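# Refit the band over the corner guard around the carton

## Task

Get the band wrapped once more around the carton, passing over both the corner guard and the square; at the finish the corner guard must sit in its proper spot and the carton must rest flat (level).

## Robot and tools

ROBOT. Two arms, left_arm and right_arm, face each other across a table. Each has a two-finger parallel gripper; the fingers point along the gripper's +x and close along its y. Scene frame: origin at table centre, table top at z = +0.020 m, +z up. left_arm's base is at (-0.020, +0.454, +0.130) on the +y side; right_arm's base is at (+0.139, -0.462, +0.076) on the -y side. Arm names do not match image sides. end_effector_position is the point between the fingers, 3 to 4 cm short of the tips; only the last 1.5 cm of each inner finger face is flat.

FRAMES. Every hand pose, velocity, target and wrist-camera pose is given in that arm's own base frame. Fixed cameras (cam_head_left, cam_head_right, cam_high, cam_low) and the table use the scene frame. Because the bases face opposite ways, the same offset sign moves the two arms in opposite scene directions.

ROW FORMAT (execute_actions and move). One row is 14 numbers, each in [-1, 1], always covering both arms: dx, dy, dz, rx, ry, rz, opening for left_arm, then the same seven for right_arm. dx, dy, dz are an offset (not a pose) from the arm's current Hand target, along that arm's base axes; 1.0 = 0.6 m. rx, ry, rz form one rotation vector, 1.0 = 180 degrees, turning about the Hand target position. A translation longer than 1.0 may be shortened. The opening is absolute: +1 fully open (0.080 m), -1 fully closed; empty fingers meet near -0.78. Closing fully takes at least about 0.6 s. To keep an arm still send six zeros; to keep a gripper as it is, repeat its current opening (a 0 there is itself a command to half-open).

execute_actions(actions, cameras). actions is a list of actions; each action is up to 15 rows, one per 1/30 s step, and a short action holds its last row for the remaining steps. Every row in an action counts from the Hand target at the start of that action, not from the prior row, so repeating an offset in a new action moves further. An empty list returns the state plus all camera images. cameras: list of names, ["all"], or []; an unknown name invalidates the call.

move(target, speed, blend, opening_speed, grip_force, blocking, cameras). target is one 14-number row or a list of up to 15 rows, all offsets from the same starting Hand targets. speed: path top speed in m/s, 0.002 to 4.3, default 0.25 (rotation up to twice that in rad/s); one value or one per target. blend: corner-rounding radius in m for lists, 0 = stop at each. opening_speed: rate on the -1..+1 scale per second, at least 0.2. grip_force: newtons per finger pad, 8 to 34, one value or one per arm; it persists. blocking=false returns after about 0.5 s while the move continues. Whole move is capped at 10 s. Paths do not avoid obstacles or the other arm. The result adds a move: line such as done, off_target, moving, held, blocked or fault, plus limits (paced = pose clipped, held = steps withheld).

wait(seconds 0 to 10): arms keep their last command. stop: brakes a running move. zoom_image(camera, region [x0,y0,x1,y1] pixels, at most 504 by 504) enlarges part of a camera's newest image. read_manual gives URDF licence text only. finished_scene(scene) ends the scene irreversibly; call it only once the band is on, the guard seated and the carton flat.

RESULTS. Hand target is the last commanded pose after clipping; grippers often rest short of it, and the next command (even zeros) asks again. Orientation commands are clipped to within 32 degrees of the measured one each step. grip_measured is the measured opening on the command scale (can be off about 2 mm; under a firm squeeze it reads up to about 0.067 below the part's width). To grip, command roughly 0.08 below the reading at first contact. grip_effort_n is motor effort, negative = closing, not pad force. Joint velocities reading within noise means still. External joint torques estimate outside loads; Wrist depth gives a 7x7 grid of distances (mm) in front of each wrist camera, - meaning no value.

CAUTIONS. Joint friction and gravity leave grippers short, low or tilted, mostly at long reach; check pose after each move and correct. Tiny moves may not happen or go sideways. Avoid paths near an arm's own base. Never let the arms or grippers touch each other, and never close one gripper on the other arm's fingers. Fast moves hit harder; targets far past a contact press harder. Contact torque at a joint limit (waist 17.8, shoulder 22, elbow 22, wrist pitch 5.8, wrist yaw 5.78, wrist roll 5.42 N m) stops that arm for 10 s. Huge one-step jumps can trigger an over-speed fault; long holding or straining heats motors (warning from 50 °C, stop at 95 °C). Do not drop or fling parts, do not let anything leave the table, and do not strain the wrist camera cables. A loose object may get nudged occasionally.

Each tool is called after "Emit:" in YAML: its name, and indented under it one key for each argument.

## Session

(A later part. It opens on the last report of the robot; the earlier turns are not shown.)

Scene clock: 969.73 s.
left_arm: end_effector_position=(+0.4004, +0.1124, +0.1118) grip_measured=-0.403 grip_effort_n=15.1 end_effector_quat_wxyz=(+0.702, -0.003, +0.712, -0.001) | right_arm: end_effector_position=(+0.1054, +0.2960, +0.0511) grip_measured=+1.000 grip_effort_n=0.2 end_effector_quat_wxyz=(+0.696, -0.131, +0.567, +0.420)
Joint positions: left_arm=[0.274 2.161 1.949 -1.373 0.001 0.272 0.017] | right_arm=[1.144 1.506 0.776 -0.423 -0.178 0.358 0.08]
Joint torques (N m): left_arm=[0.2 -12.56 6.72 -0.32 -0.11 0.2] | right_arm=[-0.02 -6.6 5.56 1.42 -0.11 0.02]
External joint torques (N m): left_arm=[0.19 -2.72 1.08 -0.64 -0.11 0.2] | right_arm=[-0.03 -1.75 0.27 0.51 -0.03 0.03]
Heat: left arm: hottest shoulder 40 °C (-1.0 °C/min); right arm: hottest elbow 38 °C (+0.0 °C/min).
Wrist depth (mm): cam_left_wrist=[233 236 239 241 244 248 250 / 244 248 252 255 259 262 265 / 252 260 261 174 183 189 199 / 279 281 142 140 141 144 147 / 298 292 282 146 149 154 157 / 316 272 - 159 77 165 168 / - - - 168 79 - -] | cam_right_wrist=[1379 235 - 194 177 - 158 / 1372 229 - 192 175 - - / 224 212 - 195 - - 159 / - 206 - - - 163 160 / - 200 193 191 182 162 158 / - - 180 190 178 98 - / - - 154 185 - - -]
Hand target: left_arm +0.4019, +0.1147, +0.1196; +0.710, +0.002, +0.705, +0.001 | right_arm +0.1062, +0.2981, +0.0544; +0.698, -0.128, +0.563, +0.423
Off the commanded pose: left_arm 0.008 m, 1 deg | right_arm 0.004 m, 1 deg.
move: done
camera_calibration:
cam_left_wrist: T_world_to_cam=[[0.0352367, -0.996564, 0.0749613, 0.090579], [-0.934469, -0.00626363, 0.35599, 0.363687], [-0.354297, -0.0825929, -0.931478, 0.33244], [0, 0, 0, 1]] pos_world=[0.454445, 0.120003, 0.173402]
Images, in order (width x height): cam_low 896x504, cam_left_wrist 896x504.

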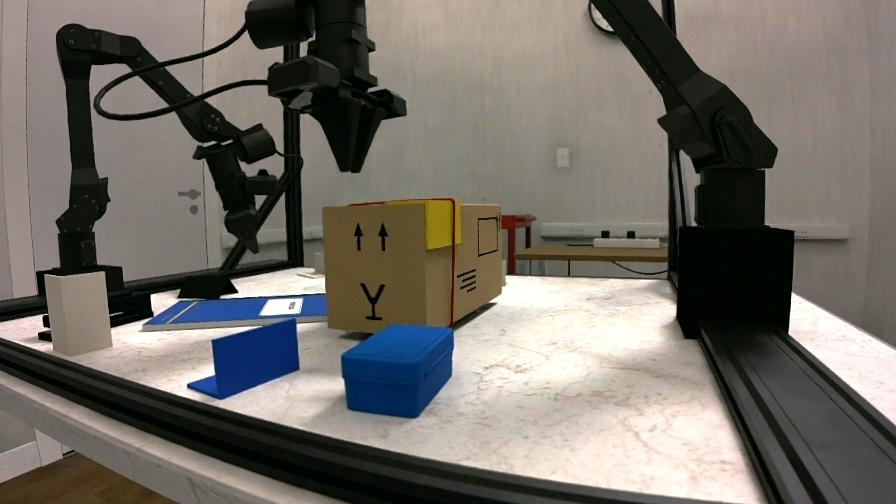

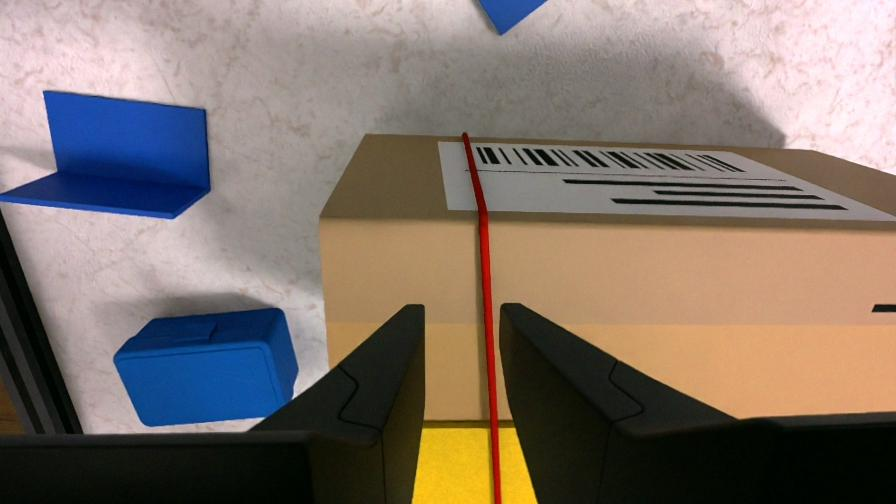

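Emit:
move:
  target:
    - [-0.1582, -0.0337, -0.016, 0, 0, 0, -0.35, 0, 0, 0, 0, 0, 0, 1.0]
    - [-0.1582, -0.0337, -0.07, 0, 0, 0, -0.35, 0, 0, 0, 0, 0, 0, 1.0]
  speed: [0.15, 0.08]
  cameras: ["cam_left_wrist"]

Emit:
zoom_image:
  camera: "cam_left_wrist"
  region: [340, 200, 600, 400]

Scene clock: 997.03 s.
left_arm: end_effector_position=(+0.3098, +0.0935, +0.0829) grip_measured=-0.353 grip_effort_n=15.1 end_effector_quat_wxyz=(+0.715, +0.001, +0.699, +0.002) | right_arm: end_effector_position=(+0.1054, +0.2960, +0.0511) grip_measured=+1.000 grip_effort_n=0.2 end_effector_quat_wxyz=(+0.696, -0.131, +0.567, +0.420)
Joint positions: left_arm=[0.294 1.775 1.291 -1.062 0.001 0.292 0.019] | right_arm=[1.144 1.506 0.776 -0.423 -0.178 0.358 0.08]
Joint torques (N m): left_arm=[0.29 -6.92 4.3 0.01 -0.1 0.19] | right_arm=[-0.03 -6.63 5.52 1.41 -0.11 0.02]
External joint torques (N m): left_arm=[0.33 0.32 -1.38 -0.39 -0.11 0.19] | right_arm=[-0.02 -1.76 0.18 0.48 -0.03 0.03]
Motor temperatures (°C): left_arm=[21 48 39 31 27 27] | right_arm=[23 34 38 37 24 27]
Heat: left arm: hottest shoulder 48 °C (+12.2 °C/min); right arm: hottest elbow 38 °C (+0.0 °C/min).
Wrist depth (mm): cam_left_wrist=[214 - 94 95 96 97 98 / 225 100 99 100 101 103 103 / 236 103 104 104 106 108 110 / 211 109 108 109 111 114 116 / 225 220 114 113 115 123 124 / 284 283 - 120 73 300 306 / - - - 318 - - -] | cam_right_wrist=[1288 - 207 193 - - - / 1434 228 - 192 - - 154 / 225 208 - 193 180 163 153 / - 205 - - - - 155 / - 136 191 - - - 154 / - - 159 - - 98 - / - - 157 190 - - -]
Hand target: left_arm +0.3070, +0.0945, +0.0776; +0.709, +0.002, +0.705, +0.001 | right_arm +0.1062, +0.2981, +0.0544; +0.698, -0.128, +0.563, +0.423
Off the commanded pose: left_arm 0.006 m, 1 deg | right_arm 0.004 m, 1 deg.
move: done
camera_calibration:
cam_left_wrist: T_world_to_cam=[[0.0318971, -0.997356, 0.0652983, 0.0789023], [-0.947001, -0.00926395, 0.321097, 0.296243], [-0.319643, -0.0720796, -0.944792, 0.261237], [0, 0, 0, 1]] pos_world=[0.361529, 0.100268, 0.14654]
Images, in order (width x height): cam_left_wrist 896x504.

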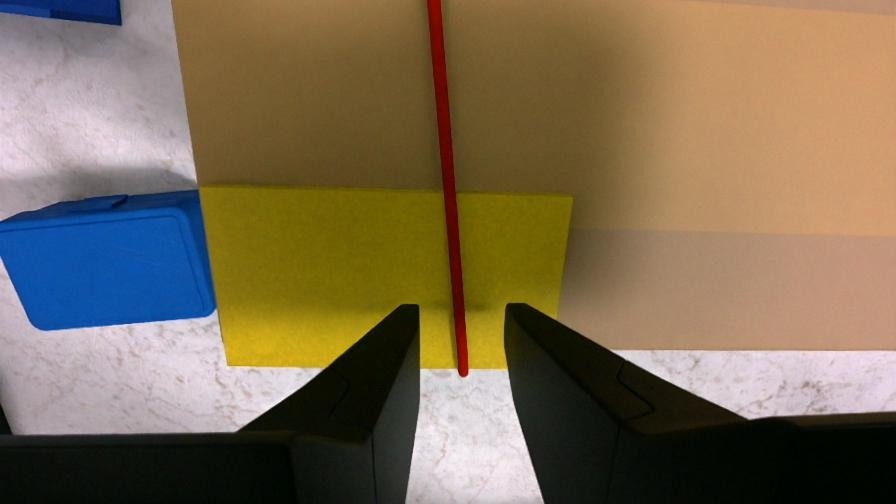

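Scaled by 1.938 from the camera's 896x504 image, which has a finer 1280x720 frame.

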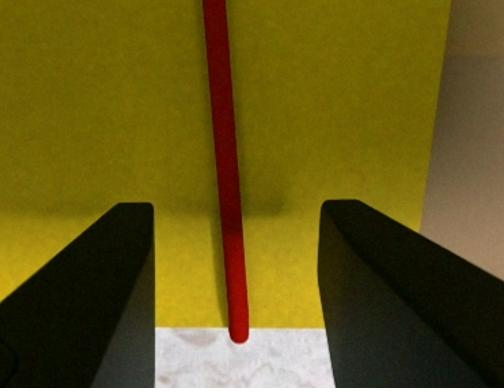

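Emit:
move:
  target:
    - [0, 0, -0.021, 0, 0, 0, -0.35, 0, 0, 0, 0, 0, 0, 1.0]
    - [0, 0, -0.021, 0, 0, 0, -0.95, 0, 0, 0, 0, 0, 0, 1.0]
    - [0, 0, 0.029, 0, 0, 0, -0.95, 0, 0, 0, 0, 0, 0, 1.0]
    - [-0.0467, 0, 0.029, 0, 0, 0, -0.95, 0, 0, 0, 0, 0, 0, 1.0]
    - [-0.0467, 0.0183, 0.029, 0, 0, 0, -0.95, 0, 0, 0, 0, 0, 0, 1.0]
  speed: [0.04, 0.04, 0.06, 0.06, 0.06]
  cameras: ["cam_left_wrist", "cam_low"]

Emit:
zoom_image:
  camera: "cam_low"
  region: [300, 160, 500, 350]

Scene clock: 1012.77 s.
left_arm: end_effector_position=(+0.2820, +0.1036, +0.0934) grip_measured=-0.766 grip_effort_n=-63.5 end_effector_quat_wxyz=(+0.712, +0.002, +0.702, +0.000) | right_arm: end_effector_position=(+0.1054, +0.2960, +0.0511) grip_measured=+1.000 grip_effort_n=-0.2 end_effector_quat_wxyz=(+0.696, -0.131, +0.567, +0.420)
Joint positions: left_arm=[0.353 1.689 1.233 -1.101 0.001 0.355 0.001] | right_arm=[1.144 1.506 0.776 -0.423 -0.178 0.358 0.08]
Joint torques (N m): left_arm=[0.67 -8.06 5.45 -0.9 -0.09 0.19] | right_arm=[-0.01 -6.59 5.55 1.42 -0.12 0.01]
External joint torques (N m): left_arm=[0.69 -1.57 -0.11 -1.25 -0.11 0.19] | right_arm=[0 -1.8 0.28 0.51 -0.04 0.03]
Motor temperatures (°C): left_arm=[21 42 37 31 27 27] | right_arm=[23 34 38 37 24 27]
Heat: left arm: hottest shoulder 42 °C (+5.0 °C/min); right arm: hottest elbow 38 °C (+0.0 °C/min).
Wrist depth (mm): cam_left_wrist=[223 222 103 104 105 108 109 / 235 218 106 107 110 113 114 / 209 209 113 114 118 120 121 / 222 268 269 120 276 281 285 / 280 282 286 98 294 300 304 / 298 301 - 71 308 317 322 / - - - - - - -] | cam_right_wrist=[1365 232 205 192 181 - - / 1410 227 210 199 - - 154 / 227 211 212 194 178 - 158 / - 206 208 190 178 167 - / - 199 192 - - 162 - / - - 166 - - 98 - / - - 158 175 - - -]
Hand target: left_arm +0.2789, +0.1055, +0.0951; +0.709, +0.002, +0.705, +0.001 | right_arm +0.1062, +0.2981, +0.0544; +0.698, -0.128, +0.563, +0.423
Off the commanded pose: left_arm 0.004 m, 0 deg | right_arm 0.004 m, 1 deg.
move: done; target 2's new opening was sent with left_arm's hand 0.009 m and 1 deg from that target
camera_calibration:
cam_left_wrist: T_world_to_cam=[[0.0288451, -0.997318, 0.0672677, 0.0898976], [-0.94362, -0.00496693, 0.330994, 0.264339], [-0.329772, -0.0730227, -0.941232, 0.265684], [0, 0, 0, 1]] pos_world=[0.334458, 0.11037, 0.156529]
Images, in order (width x height): cam_low 896x504, cam_left_wrist 896x504.

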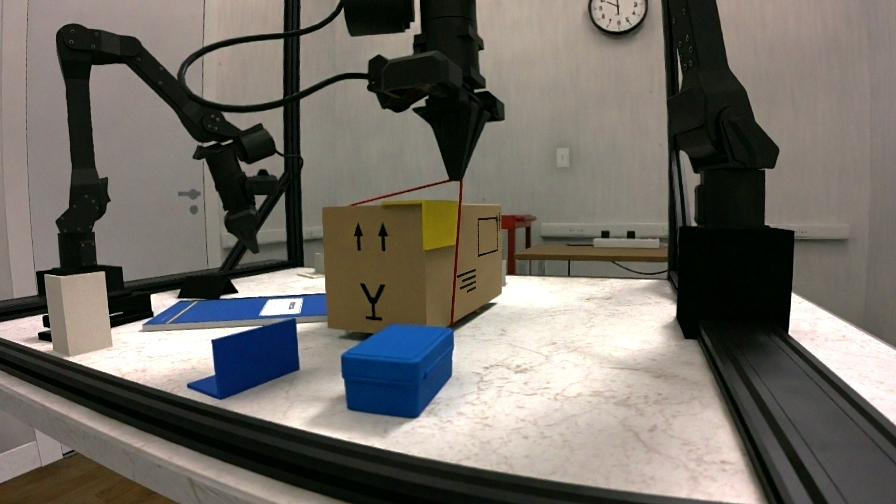

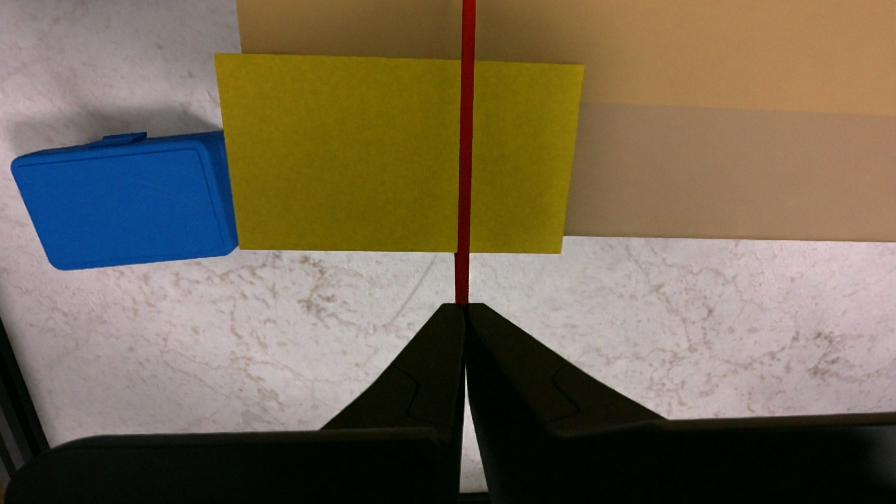

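Scaled by 2.520 from the camera's 896x504 image, which has a finer 1280x720 frame.

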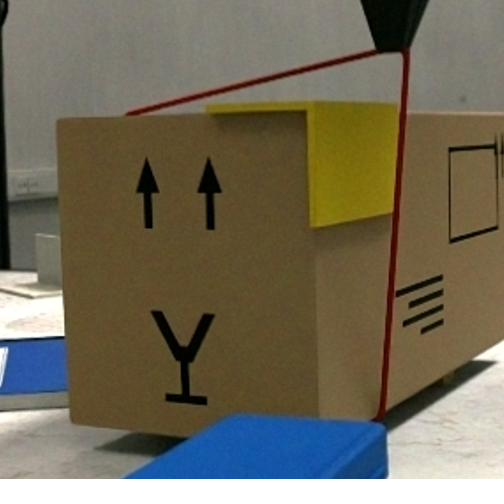

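Emit:
move:
  target:
    - [0, 0, 0.028, 0, 0, 0, -0.95, 0, 0, 0, 0, 0, 0, 1.0]
    - [0.01, 0.141, 0.028, 0, 0, 0, -0.95, 0, 0, 0, 0, 0, 0, 1.0]
  speed: [0.06, 0.08]
  blend: [0.005, 0]
  cameras: ["cam_left_wrist", "cam_low", "cam_head_right"]

Emit:
zoom_image:
  camera: "cam_low"
  region: [300, 140, 500, 350]

Scene clock: 1134.67 s.
left_arm: end_effector_position=(+0.2883, +0.1810, +0.1096) grip_measured=-0.766 grip_effort_n=-63.0 end_effector_quat_wxyz=(+0.713, +0.001, +0.701, -0.009) | right_arm: end_effector_position=(+0.1054, +0.2960, +0.0511) grip_measured=+1.000 grip_effort_n=0.7 end_effector_quat_wxyz=(+0.696, -0.131, +0.567, +0.420)
Joint positions: left_arm=[0.569 1.834 1.472 -1.202 0.019 0.583 0.001] | right_arm=[1.144 1.506 0.776 -0.423 -0.178 0.358 0.08]
Joint torques (N m): left_arm=[1.57 -7.94 7.06 -0.77 -0.59 0.16] | right_arm=[-0.04 -6.64 5.57 1.42 -0.11 0.02]
External joint torques (N m): left_arm=[1.53 -0.36 1.42 -1.12 -0.61 0.16] | right_arm=[-0.07 -1.77 0.27 0.51 -0.03 0.03]
Heat: left arm: hottest shoulder 39 °C (+0.0 °C/min); right arm: hottest elbow 38 °C (+0.0 °C/min).
Wrist depth (mm): cam_left_wrist=[231 235 238 241 122 122 124 / 243 246 252 253 124 126 130 / 246 230 230 268 130 134 139 / 259 273 240 287 295 301 309 / 276 294 297 91 313 321 330 / 1173 312 - 71 329 341 352 / - - - - - - -] | cam_right_wrist=[1402 - 206 194 181 169 162 / 1434 222 - - 182 169 158 / 224 211 - - - 165 156 / - 207 - - - 166 - / - 199 - - - 164 152 / - - 159 190 - 98 - / - - 154 186 - - -]
Hand target: left_arm +0.2849, +0.1900, +0.1118; +0.709, +0.002, +0.705, +0.001 | right_arm +0.1062, +0.2981, +0.0544; +0.698, -0.128, +0.563, +0.423
Off the commanded pose: left_arm 0.010 m, 1 deg | right_arm 0.004 m, 1 deg.
move: off_target (left_arm)
camera_calibration:
cam_left_wrist: T_world_to_cam=[[0.0162234, -0.996474, 0.0823169, 0.167683], [-0.944522, 0.0117376, 0.328239, 0.262891], [-0.328048, -0.0830753, -0.941001, 0.290053], [0, 0, 0, 1]] pos_world=[0.340738, 0.188102, 0.172846]
Images, in order (width x height): cam_head_right 896x504, cam_low 896x504, cam_left_wrist 896x504.

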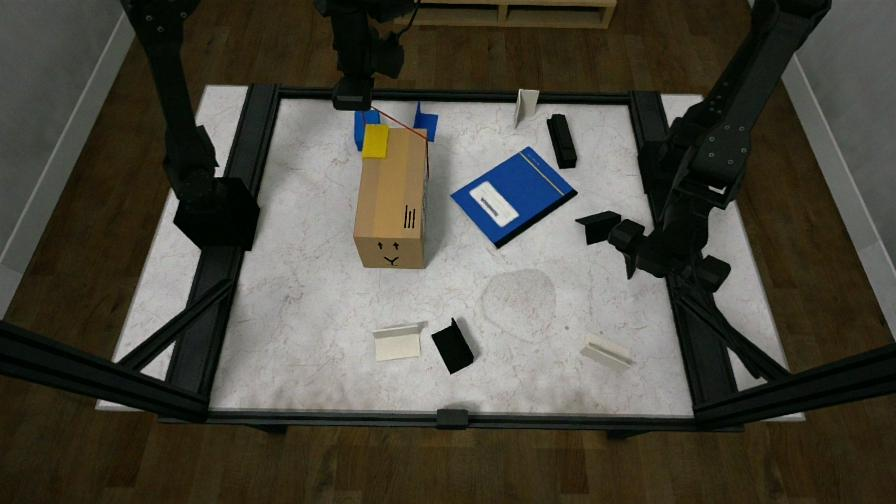

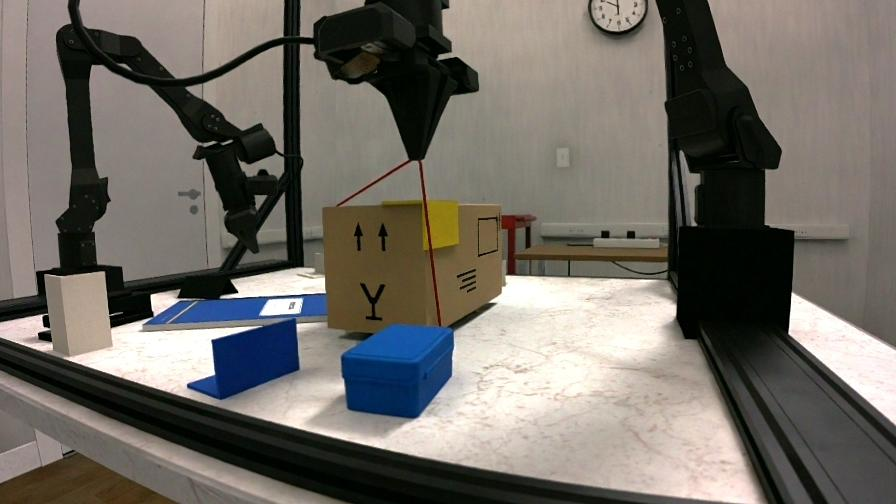

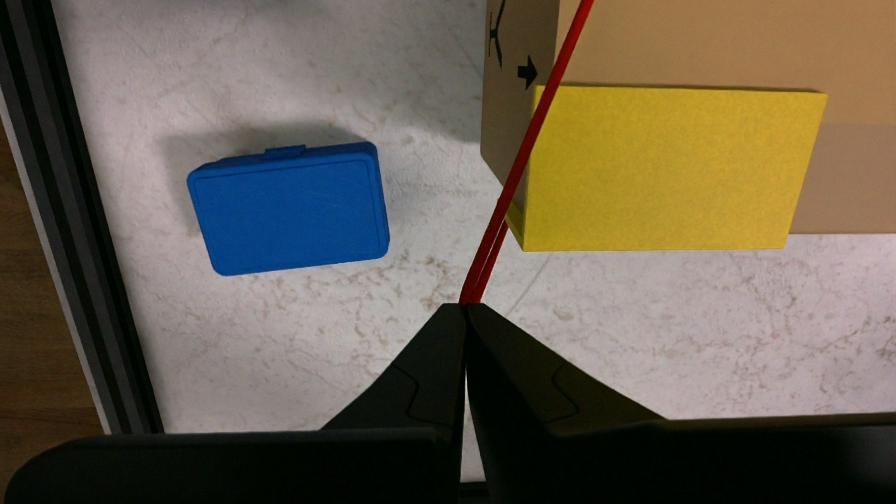

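Scaled by 2.400 from the camera's 896x504 image, which has a finer 1280x720 frame.

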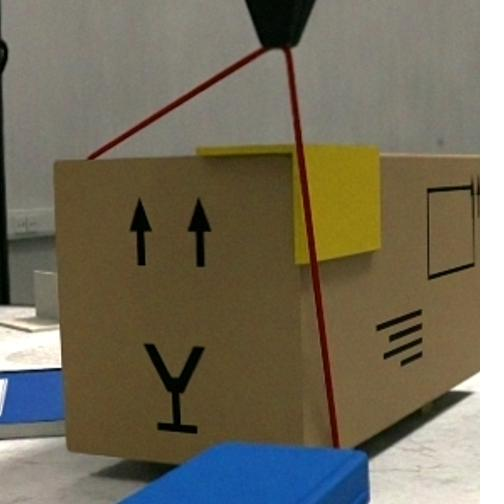

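Emit:
zoom_image:
  camera: "cam_left_wrist"
  region: [440, 0, 640, 270]

Emit:
zoom_image:
  camera: "cam_low"
  region: [370, 190, 470, 260]

Scaled by 1.867 from the camera's 896x504 image, which has a finer 1280x720 frame.

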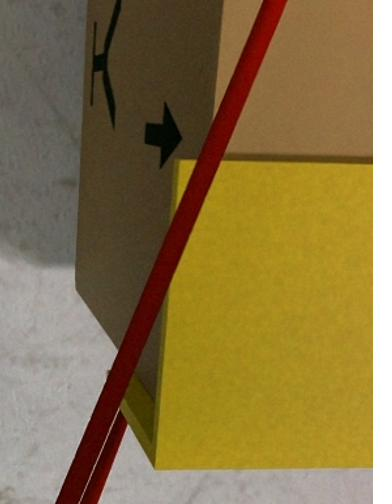

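Scaled by 5.040 from the camera's 896x504 image, which has a finer 1280x720 frame.

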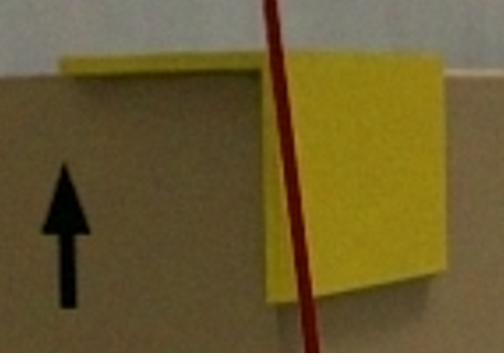

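Emit:
move:
  target:
    - [0.018, 0.0, -0.075, 0, 0, 0, -0.95, 0, 0, 0, 0, 0, 0, 1.0]
  speed: [0.06]
  cameras: ["cam_left_wrist", "cam_low"]

Emit:
zoom_image:
  camera: "cam_left_wrist"
  region: [440, 150, 700, 400]

Emit:
zoom_image:
  camera: "cam_low"
  region: [370, 170, 470, 270]

Scene clock: 1162.57 s.
left_arm: end_effector_position=(+0.3024, +0.1869, +0.0732) grip_measured=-0.766 grip_effort_n=-63.0 end_effector_quat_wxyz=(+0.720, +0.006, +0.694, -0.005) | right_arm: end_effector_position=(+0.1054, +0.2960, +0.0511) grip_measured=+1.000 grip_effort_n=1.2 end_effector_quat_wxyz=(+0.696, -0.131, +0.567, +0.420)
Joint positions: left_arm=[0.562 1.895 1.405 -1.049 0.019 0.577 0.001] | right_arm=[1.144 1.506 0.776 -0.423 -0.178 0.358 0.08]
Joint torques (N m): left_arm=[0.79 -7.72 4.21 -0.34 -0.6 -0.15] | right_arm=[0 -6.6 5.56 1.42 -0.11 0.02]
External joint torques (N m): left_arm=[0.77 0.33 -1.37 -0.72 -0.63 -0.15] | right_arm=[0.02 -1.74 0.24 0.5 -0.03 0.03]
Motor temperatures (°C): left_arm=[22 37 39 30 27 26] | right_arm=[23 34 38 37 24 27]
Heat: left arm: hottest elbow 39 °C (+2.0 °C/min); right arm: hottest elbow 38 °C (+0.0 °C/min).
Wrist depth (mm): cam_left_wrist=[203 207 211 212 125 88 89 / 214 217 218 222 113 94 94 / 222 228 228 235 126 96 98 / 234 204 203 246 102 100 102 / 245 250 212 89 107 107 109 / 247 268 - 70 280 290 296 / - - - - - - -] | cam_right_wrist=[- 235 - 191 182 166 158 / 1459 227 219 204 - - 156 / - 208 - 201 175 - 159 / - 206 208 - 176 163 156 / - 200 197 196 176 - - / - - 158 192 180 98 - / - - 154 - 178 - -]
Hand target: left_arm +0.2957, +0.1901, +0.0668; +0.709, +0.002, +0.705, +0.001 | right_arm +0.1062, +0.2981, +0.0544; +0.698, -0.128, +0.563, +0.423
Off the commanded pose: left_arm 0.010 m, 2 deg | right_arm 0.004 m, 1 deg.
move: off_target (left_arm)
camera_calibration:
cam_left_wrist: T_world_to_cam=[[0.0134981, -0.997484, 0.0696002, 0.17823], [-0.951178, 0.00865575, 0.30852, 0.292007], [-0.308347, -0.0703667, -0.948668, 0.253044], [0, 0, 0, 1]] pos_world=[0.353371, 0.193059, 0.137559]
Images, in order (width x height): cam_low 896x504, cam_left_wrist 896x504.

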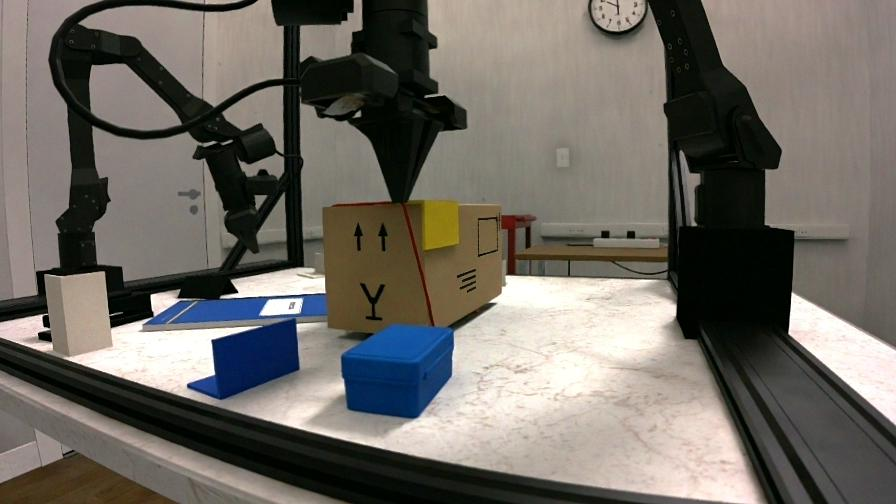

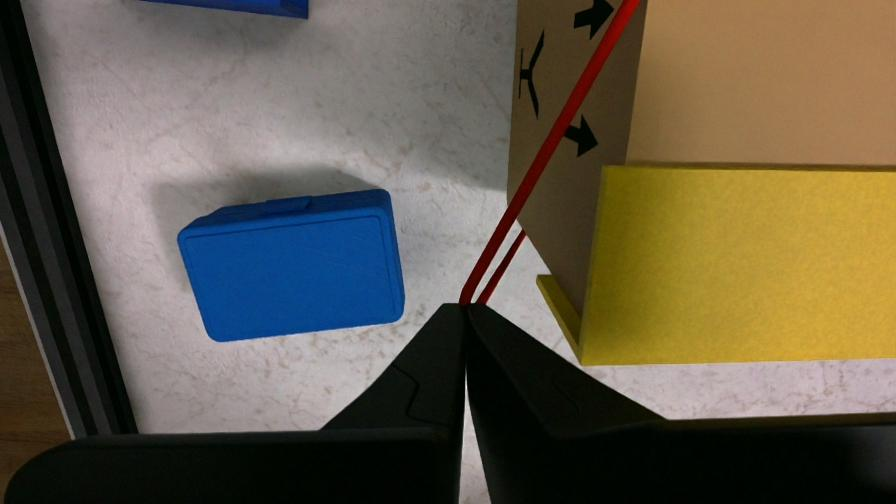

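Scaled by 1.938 from the camera's 896x504 image, which has a finer 1280x720 frame.

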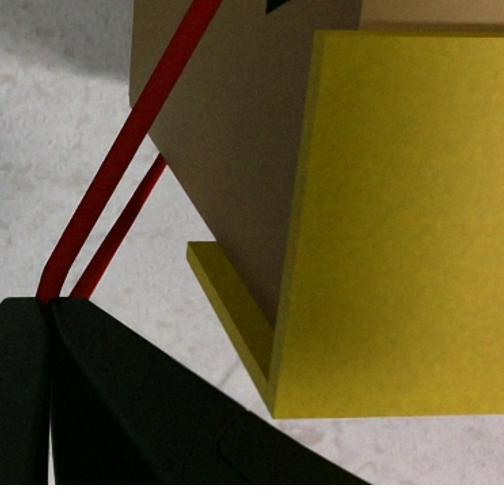

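Scaled by 5.040 from the camera's 896x504 image, which has a finer 1280x720 frame.

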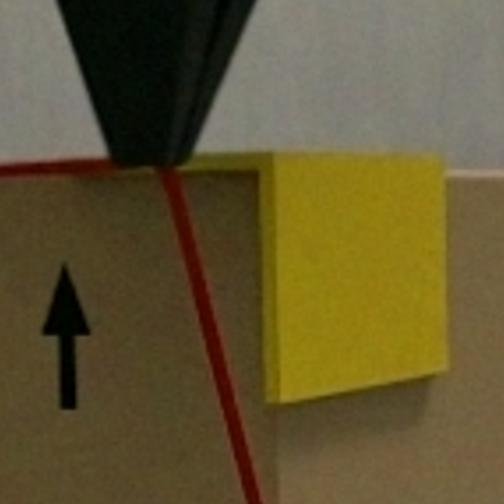

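Emit:
move:
  target:
    - [0.0, 0.0, -0.0167, 0, 0, 0, -0.95, 0, 0, 0, 0, 0, 0, 1.0]
    - [0.0, -0.0333, -0.0167, 0, 0, 0, -0.95, 0, 0, 0, 0, 0, 0, 1.0]
  speed: [0.04, 0.04]
  cameras: ["cam_left_wrist", "cam_low"]

Emit:
zoom_image:
  camera: "cam_left_wrist"
  region: [380, 150, 640, 400]

Emit:
zoom_image:
  camera: "cam_low"
  region: [370, 170, 470, 270]

Scene clock: 1177.90 s.
left_arm: end_effector_position=(+0.3023, +0.1686, +0.0561) grip_measured=-0.766 grip_effort_n=-63.0 end_effector_quat_wxyz=(+0.715, +0.001, +0.700, -0.007) | right_arm: end_effector_position=(+0.1054, +0.2960, +0.0511) grip_measured=+1.000 grip_effort_n=0.7 end_effector_quat_wxyz=(+0.696, -0.131, +0.567, +0.420)
Joint positions: left_arm=[0.517 1.893 1.332 -0.995 0.018 0.528 0.001] | right_arm=[1.144 1.506 0.776 -0.423 -0.178 0.358 0.08]
Joint torques (N m): left_arm=[0.37 -10.57 3.64 -0.47 -0.59 -0.14] | right_arm=[-0.05 -6.62 5.57 1.43 -0.11 0.01]
External joint torques (N m): left_arm=[0.41 -2.68 -1.86 -0.86 -0.62 -0.14] | right_arm=[-0.07 -1.77 0.28 0.53 -0.02 0.03]
Heat: left arm: hottest shoulder 37 °C (-2.0 °C/min); right arm: hottest elbow 38 °C (+0.0 °C/min).
Wrist depth (mm): cam_left_wrist=[- 190 194 196 72 73 74 / 197 200 203 205 81 77 77 / 209 211 213 217 79 80 81 / 217 183 187 229 82 83 84 / 234 194 197 89 86 89 90 / 249 251 - 70 - 94 96 / - - - - - - -] | cam_right_wrist=[1434 232 - - 185 - - / 254 - - - - 169 - / 223 210 204 195 - 166 - / - 206 209 192 177 167 157 / - 199 193 - - 164 151 / - - 158 - 182 98 150 / - - 160 178 178 - -]
Hand target: left_arm +0.2957, +0.1701, +0.0568; +0.709, +0.002, +0.705, +0.001 | right_arm +0.1062, +0.2981, +0.0544; +0.698, -0.128, +0.563, +0.423
Off the commanded pose: left_arm 0.007 m, 1 deg | right_arm 0.004 m, 1 deg.
move: done
camera_calibration:
cam_left_wrist: T_world_to_cam=[[0.0192603, -0.996684, 0.0790532, 0.158738], [-0.946266, 0.00735742, 0.323306, 0.295342], [-0.322816, -0.0810324, -0.942986, 0.241344], [0, 0, 0, 1]] pos_world=[0.354324, 0.175596, 0.11955]
Images, in order (width x height): cam_low 896x504, cam_left_wrist 896x504.

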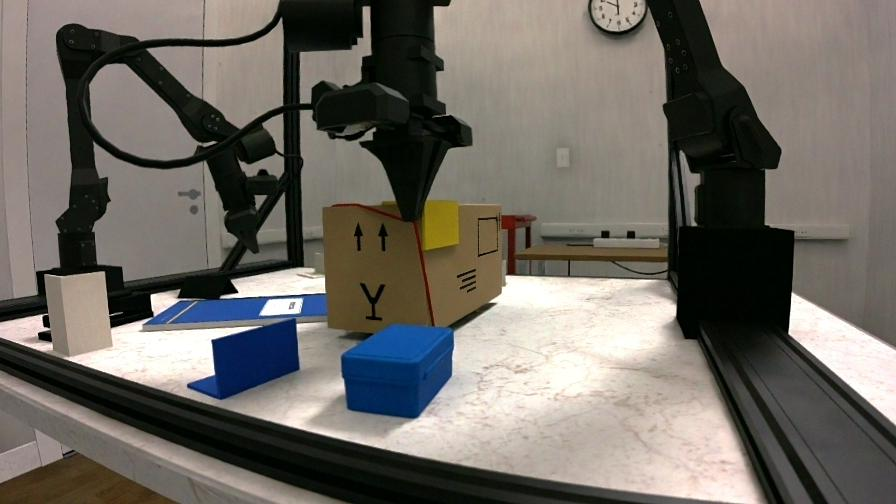

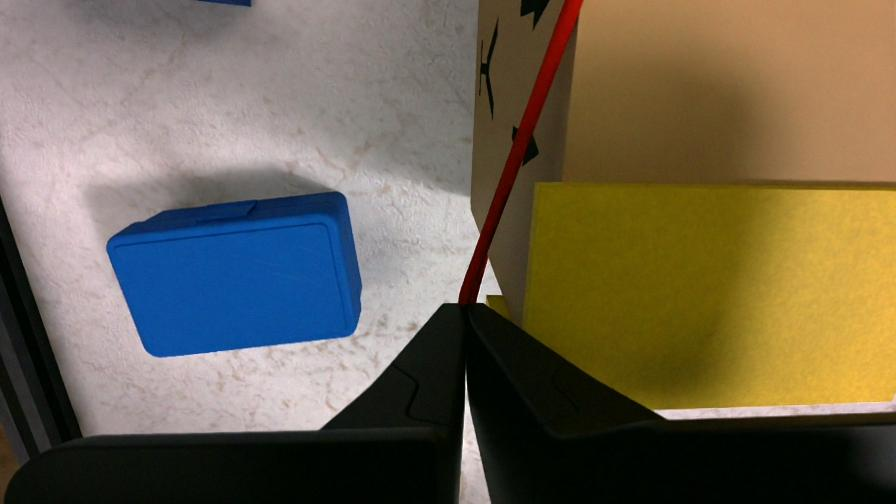

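Scaled by 1.938 from the camera's 896x504 image, which has a finer 1280x720 frame.

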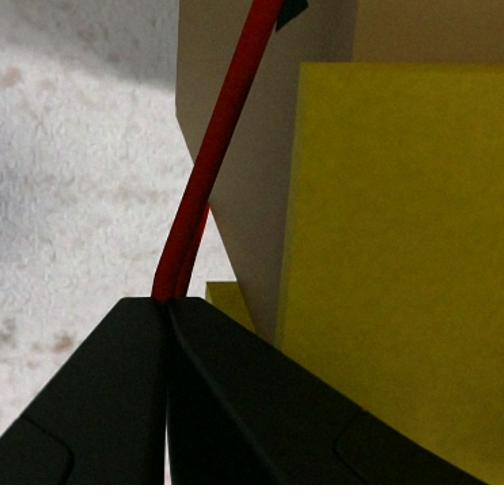

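Scaled by 5.040 from the camera's 896x504 image, which has a finer 1280x720 frame.

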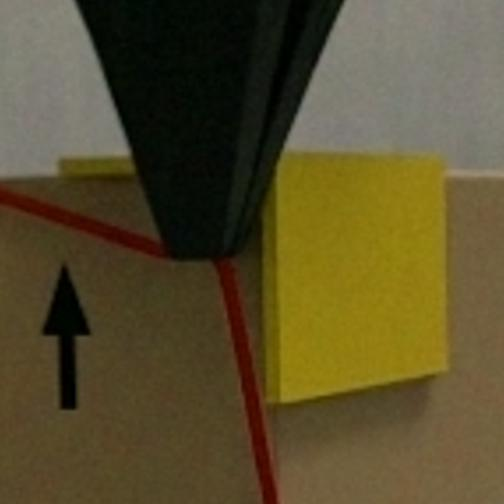

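Emit:
move:
  target:
    - [0.0, -0.0083, 0, 0, 0, 0, -0.95, 0, 0, 0, 0, 0, 0, 1.0]
  speed: [0.03]
  cameras: ["cam_left_wrist", "cam_low"]

Emit:
zoom_image:
  camera: "cam_left_wrist"
  region: [440, 100, 640, 370]

Emit:
zoom_image:
  camera: "cam_low"
  region: [370, 170, 470, 270]

Scene clock: 1188.73 s.
left_arm: end_effector_position=(+0.3020, +0.1644, +0.0561) grip_measured=-0.766 grip_effort_n=-63.0 end_effector_quat_wxyz=(+0.714, +0.001, +0.700, -0.006) | right_arm: end_effector_position=(+0.1054, +0.2960, +0.0511) grip_measured=+1.000 grip_effort_n=0.7 end_effector_quat_wxyz=(+0.696, -0.131, +0.567, +0.420)
Joint positions: left_arm=[0.506 1.885 1.32 -0.992 0.016 0.515 0.001] | right_arm=[1.144 1.506 0.776 -0.423 -0.178 0.358 0.08]
Joint torques (N m): left_arm=[0.24 -10.49 3.6 -0.5 -0.54 -0.14] | right_arm=[-0.06 -6.62 5.55 1.43 -0.11 0.02]
External joint torques (N m): left_arm=[0.27 -2.72 -1.86 -0.88 -0.57 -0.14] | right_arm=[-0.08 -1.78 0.27 0.52 -0.03 0.03]
Heat: left arm: hottest shoulder 39 °C (+0.0 °C/min); right arm: hottest elbow 38 °C (+0.0 °C/min).
Wrist depth (mm): cam_left_wrist=[189 191 194 196 72 74 74 / 197 201 204 202 - 77 78 / 209 210 212 215 79 80 81 / 216 183 189 229 82 83 84 / 235 194 198 89 86 89 90 / 249 251 - 70 - 95 97 / - - - - - - -] | cam_right_wrist=[206 230 - - - - 159 / 223 226 - 194 - - 155 / 226 212 - - - - - / 260 206 207 189 179 - - / - 200 197 196 179 - 157 / - - 159 - 179 98 156 / - - 156 178 177 - -]
Hand target: left_arm +0.2957, +0.1651, +0.0568; +0.709, +0.002, +0.705, +0.001 | right_arm +0.1062, +0.2981, +0.0544; +0.698, -0.128, +0.563, +0.423
Off the commanded pose: left_arm 0.006 m, 1 deg | right_arm 0.004 m, 1 deg.
move: done
camera_calibration:
cam_left_wrist: T_world_to_cam=[[0.0207953, -0.996763, 0.0776655, 0.154184], [-0.946213, 0.00546549, 0.323497, 0.295342], [-0.322874, -0.0802154, -0.943036, 0.240887], [0, 0, 0, 1]] pos_world=[0.354026, 0.171393, 0.119648]
Images, in order (width x height): cam_low 896x504, cam_left_wrist 896x504.

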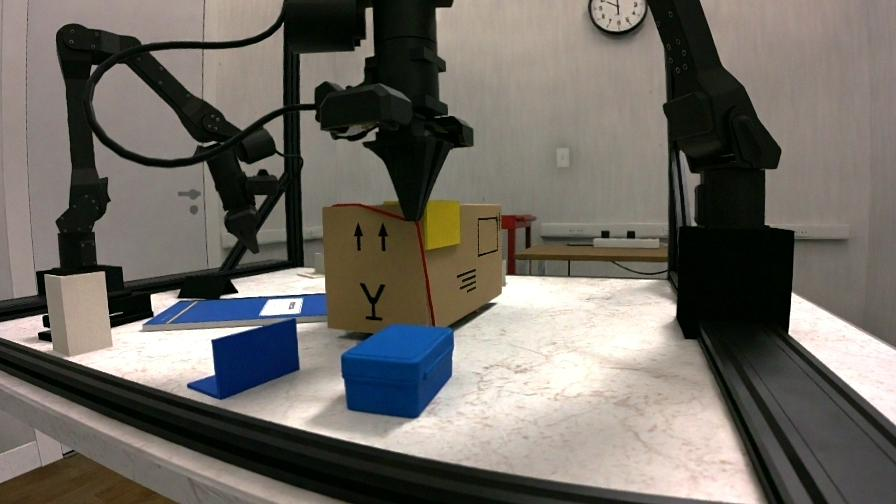

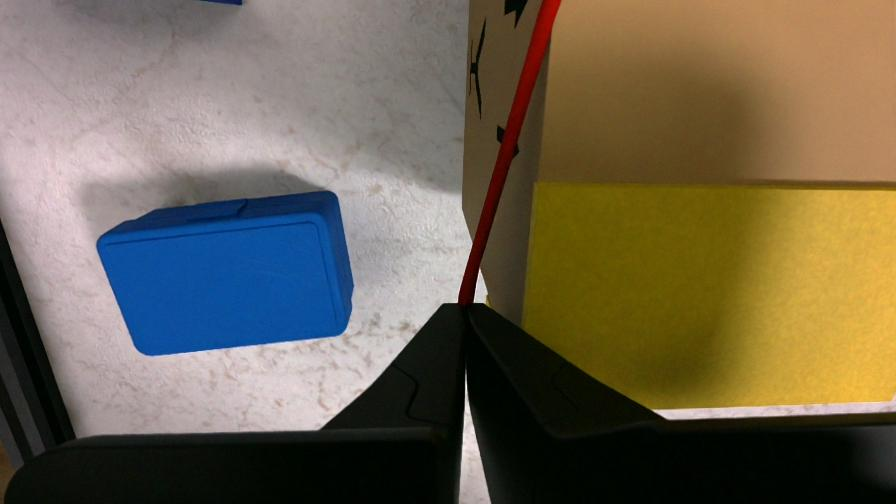

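Scaled by 1.867 from the camera's 896x504 image, which has a finer 1280x720 frame.

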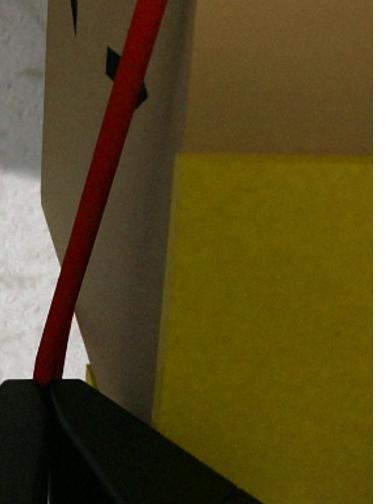

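Scaled by 5.040 from the camera's 896x504 image, which has a finer 1280x720 frame.

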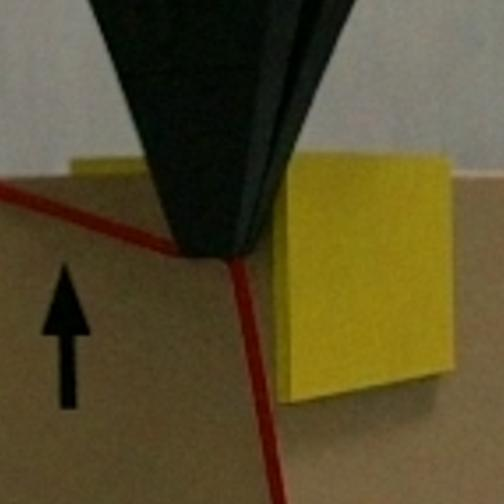

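Emit:
move:
  target:
    - [0.0, -0.0025, 0, 0, 0, 0, -0.95, 0, 0, 0, 0, 0, 0, 1.0]
    - [0.0, 0.0167, 0, 0, 0, 0, -0.95, 0, 0, 0, 0, 0, 0, 1.0]
    - [-0.028, 0.0167, 0.085, 0, 0, 0, -0.95, 0, 0, 0, 0, 0, 0, 1.0]
  speed: [0.03, 0.03, 0.06]
  cameras: ["cam_left_wrist", "cam_low"]

Emit:
zoom_image:
  camera: "cam_left_wrist"
  region: [440, 0, 700, 300]

Emit:
zoom_image:
  camera: "cam_low"
  region: [370, 170, 470, 270]

Scene clock: 1207.20 s.
left_arm: end_effector_position=(+0.2834, +0.1679, +0.0982) grip_measured=-0.766 grip_effort_n=-63.0 end_effector_quat_wxyz=(+0.707, -0.002, +0.708, -0.011) | right_arm: end_effector_position=(+0.1054, +0.2960, +0.0511) grip_measured=+1.000 grip_effort_n=1.2 end_effector_quat_wxyz=(+0.696, -0.131, +0.567, +0.420)
Joint positions: left_arm=[0.542 1.813 1.4 -1.169 0.016 0.555 0.001] | right_arm=[1.144 1.506 0.776 -0.423 -0.178 0.358 0.08]
Joint torques (N m): left_arm=[1.5 -11.26 6.52 -1.01 -0.52 0.17] | right_arm=[-0.02 -6.62 5.55 1.43 -0.11 0.02]
External joint torques (N m): left_arm=[1.49 -3.84 0.93 -1.33 -0.55 0.17] | right_arm=[-0.05 -1.77 0.24 0.51 -0.02 0.03]
Heat: left arm: hottest shoulder 41 °C (+3.0 °C/min); right arm: hottest elbow 38 °C (+0.0 °C/min).
Wrist depth (mm): cam_left_wrist=[220 224 230 229 109 111 114 / 233 236 240 245 112 115 118 / 244 213 218 255 120 122 127 / 255 260 267 278 284 291 298 / 265 284 288 89 301 312 320 / 281 303 - 70 318 335 - / - - - - - - -] | cam_right_wrist=[211 - - 193 178 168 156 / 1494 226 210 - - 167 160 / - 207 210 - 180 - 156 / - 206 - - - - - / - 199 192 188 173 165 - / - - 164 191 173 98 156 / - - 158 187 175 - -]
Hand target: left_arm +0.2790, +0.1751, +0.1078; +0.709, +0.002, +0.705, +0.001 | right_arm +0.1062, +0.2981, +0.0544; +0.698, -0.128, +0.563, +0.423
Off the commanded pose: left_arm 0.013 m, 2 deg | right_arm 0.004 m, 1 deg.
move: off_target (left_arm)
camera_calibration:
cam_left_wrist: T_world_to_cam=[[0.0192471, -0.995789, 0.089631, 0.153925], [-0.938697, 0.0128652, 0.344504, 0.258714], [-0.344206, -0.090767, -0.934496, 0.281815], [0, 0, 0, 1]] pos_world=[0.336894, 0.175528, 0.160431]
Images, in order (width x height): cam_low 896x504, cam_left_wrist 896x504.

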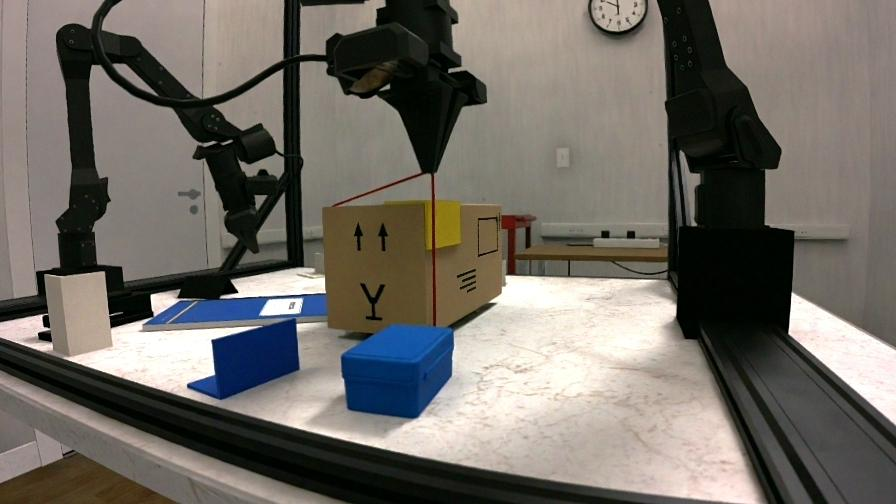

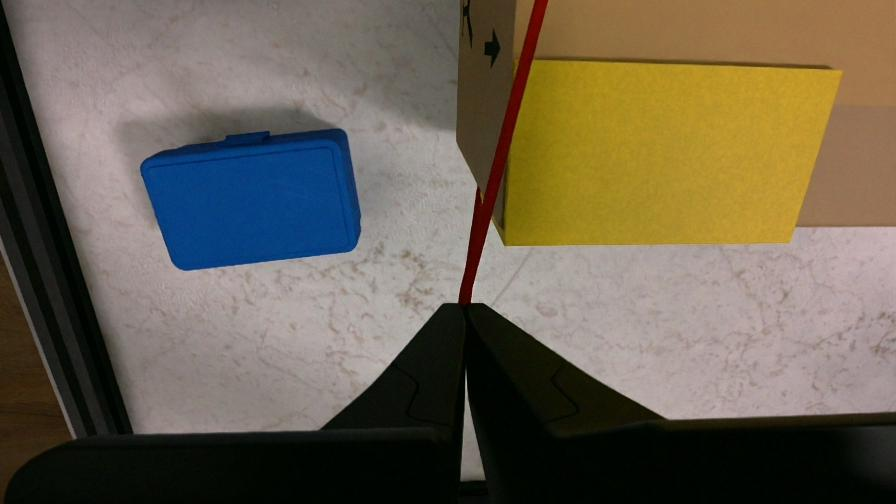

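Scaled by 1.680 from the camera's 896x504 image, which has a finer 1280x720 frame.

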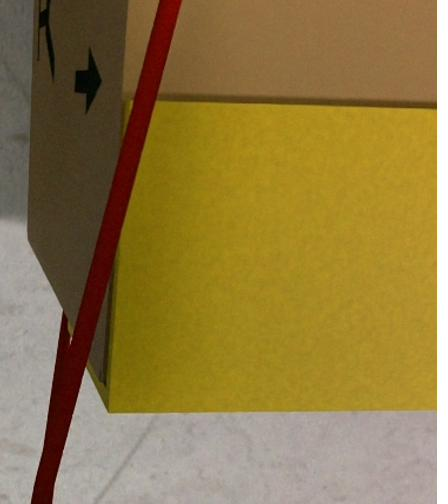

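Scaled by 5.040 from the camera's 896x504 image, which has a finer 1280x720 frame.

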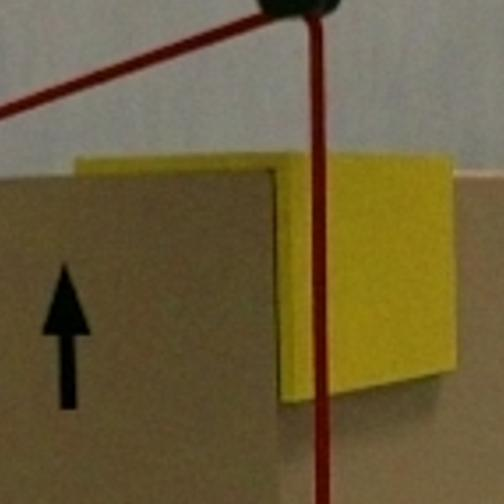

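Emit:
move:
  target:
    - [-0.0183, 0, 0.025, 0, 0, 0, -0.95, 0, 0, 0, 0, 0, 0, 1.0]
    - [-0.0183, -0.1327, 0.025, 0, 0, 0, -0.95, 0, 0, 0, 0, 0, 0, 1.0]
    - [0.0433, -0.1327, -0.02, 0, 0, 0, -0.95, 0, 0, 0, 0, 0, 0, 1.0]
  speed: [0.06, 0.08, 0.06]
  cameras: ["cam_left_wrist", "cam_low", "cam_head_right"]

Emit:
zoom_image:
  camera: "cam_low"
  region: [300, 160, 500, 350]

Scene clock: 1244.80 s.
left_arm: end_effector_position=(+0.3030, +0.0954, +0.0955) grip_measured=-0.767 grip_effort_n=-63.0 end_effector_quat_wxyz=(+0.711, +0.000, +0.703, -0.001) | right_arm: end_effector_position=(+0.1054, +0.2960, +0.0511) grip_measured=+1.000 grip_effort_n=0.2 end_effector_quat_wxyz=(+0.696, -0.131, +0.567, +0.420)
Joint positions: left_arm=[0.307 1.754 1.317 -1.124 0.004 0.308 0.001] | right_arm=[1.144 1.506 0.776 -0.423 -0.178 0.358 0.08]
Joint torques (N m): left_arm=[-0.35 -6.93 6.57 -0.49 -0.2 -0.13] | right_arm=[-0.01 -6.59 5.55 1.41 -0.11 0.02]
External joint torques (N m): left_arm=[-0.35 0.07 1 -0.83 -0.21 -0.13] | right_arm=[-0.05 -1.73 0.23 0.49 -0.03 0.04]
Motor temperatures (°C): left_arm=[22 46 39 30 28 26] | right_arm=[23 34 38 37 24 27]
Heat: left arm: hottest shoulder 46 °C (+8.0 °C/min); right arm: hottest elbow 38 °C (+0.0 °C/min).
Wrist depth (mm): cam_left_wrist=[224 106 105 106 107 109 109 / 238 235 111 111 113 114 115 / 243 217 114 115 119 121 122 / 223 224 119 123 126 128 131 / 284 287 288 98 296 297 299 / 298 301 - 70 311 316 330 / - - - - - - -] | cam_right_wrist=[1256 230 216 188 175 170 156 / 1418 231 207 - - 169 155 / 228 209 - 194 182 163 161 / - 206 - 194 - 165 - / - 200 193 194 177 - 152 / - - 159 192 179 98 152 / - - 158 177 178 - -]
Hand target: left_arm +0.3049, +0.0955, +0.0958; +0.709, +0.002, +0.705, +0.001 | right_arm +0.1062, +0.2981, +0.0544; +0.698, -0.128, +0.563, +0.423
Off the commanded pose: left_arm 0.002 m, 0 deg | right_arm 0.004 m, 1 deg.
move: done
camera_calibration:
cam_left_wrist: T_world_to_cam=[[0.030413, -0.996987, 0.0713617, 0.0801493], [-0.942845, -0.00491206, 0.333196, 0.282926], [-0.331842, -0.0774165, -0.940153, 0.274976], [0, 0, 0, 1]] pos_world=[0.355567, 0.102585, 0.15853]
Images, in order (width x height): cam_head_right 896x504, cam_low 896x504, cam_left_wrist 896x504.

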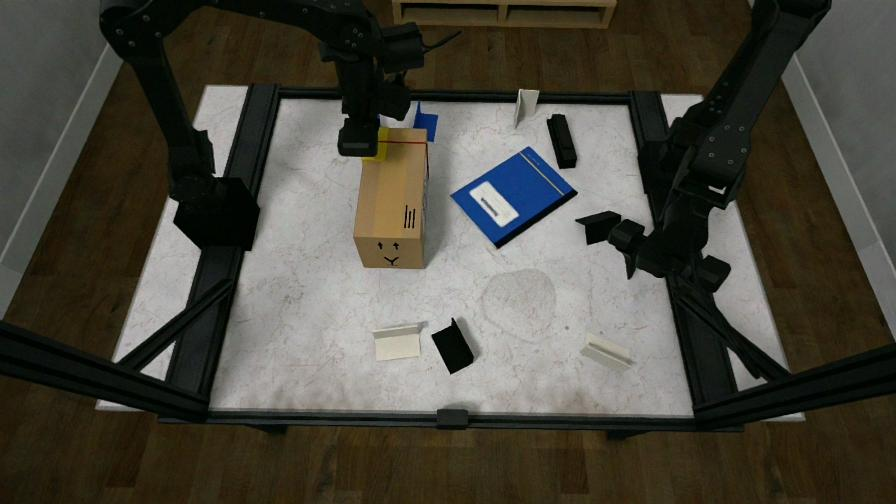

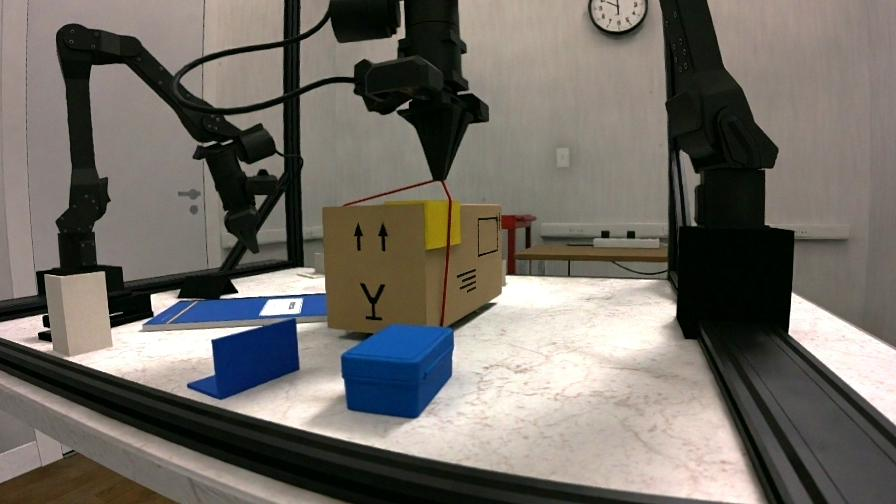

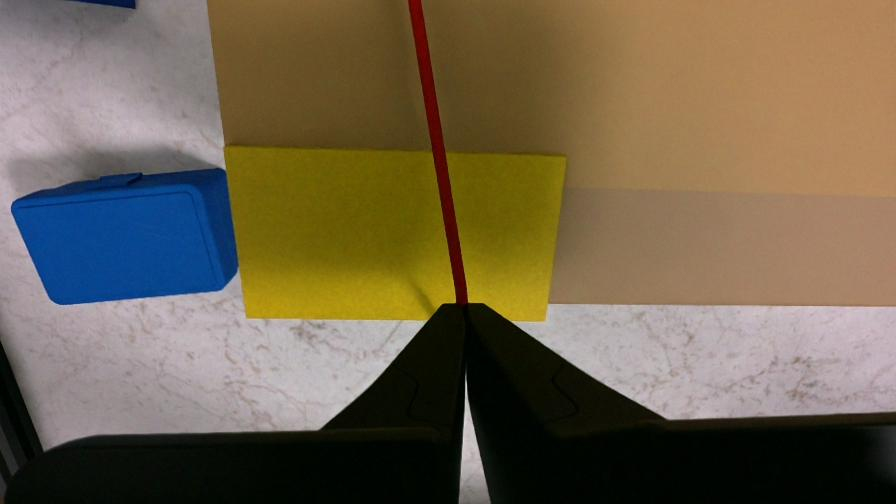

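Scaled by 2.520 from the camera's 896x504 image, which has a finer 1280x720 frame.

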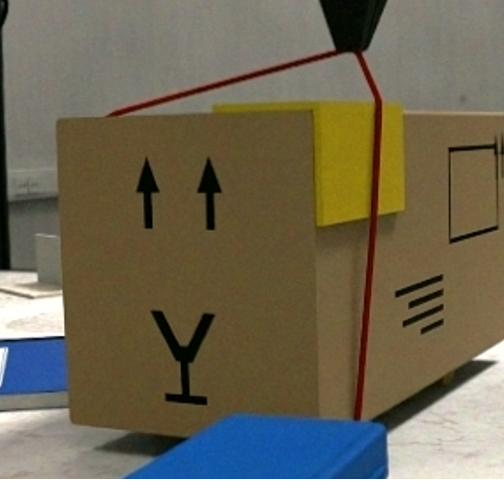

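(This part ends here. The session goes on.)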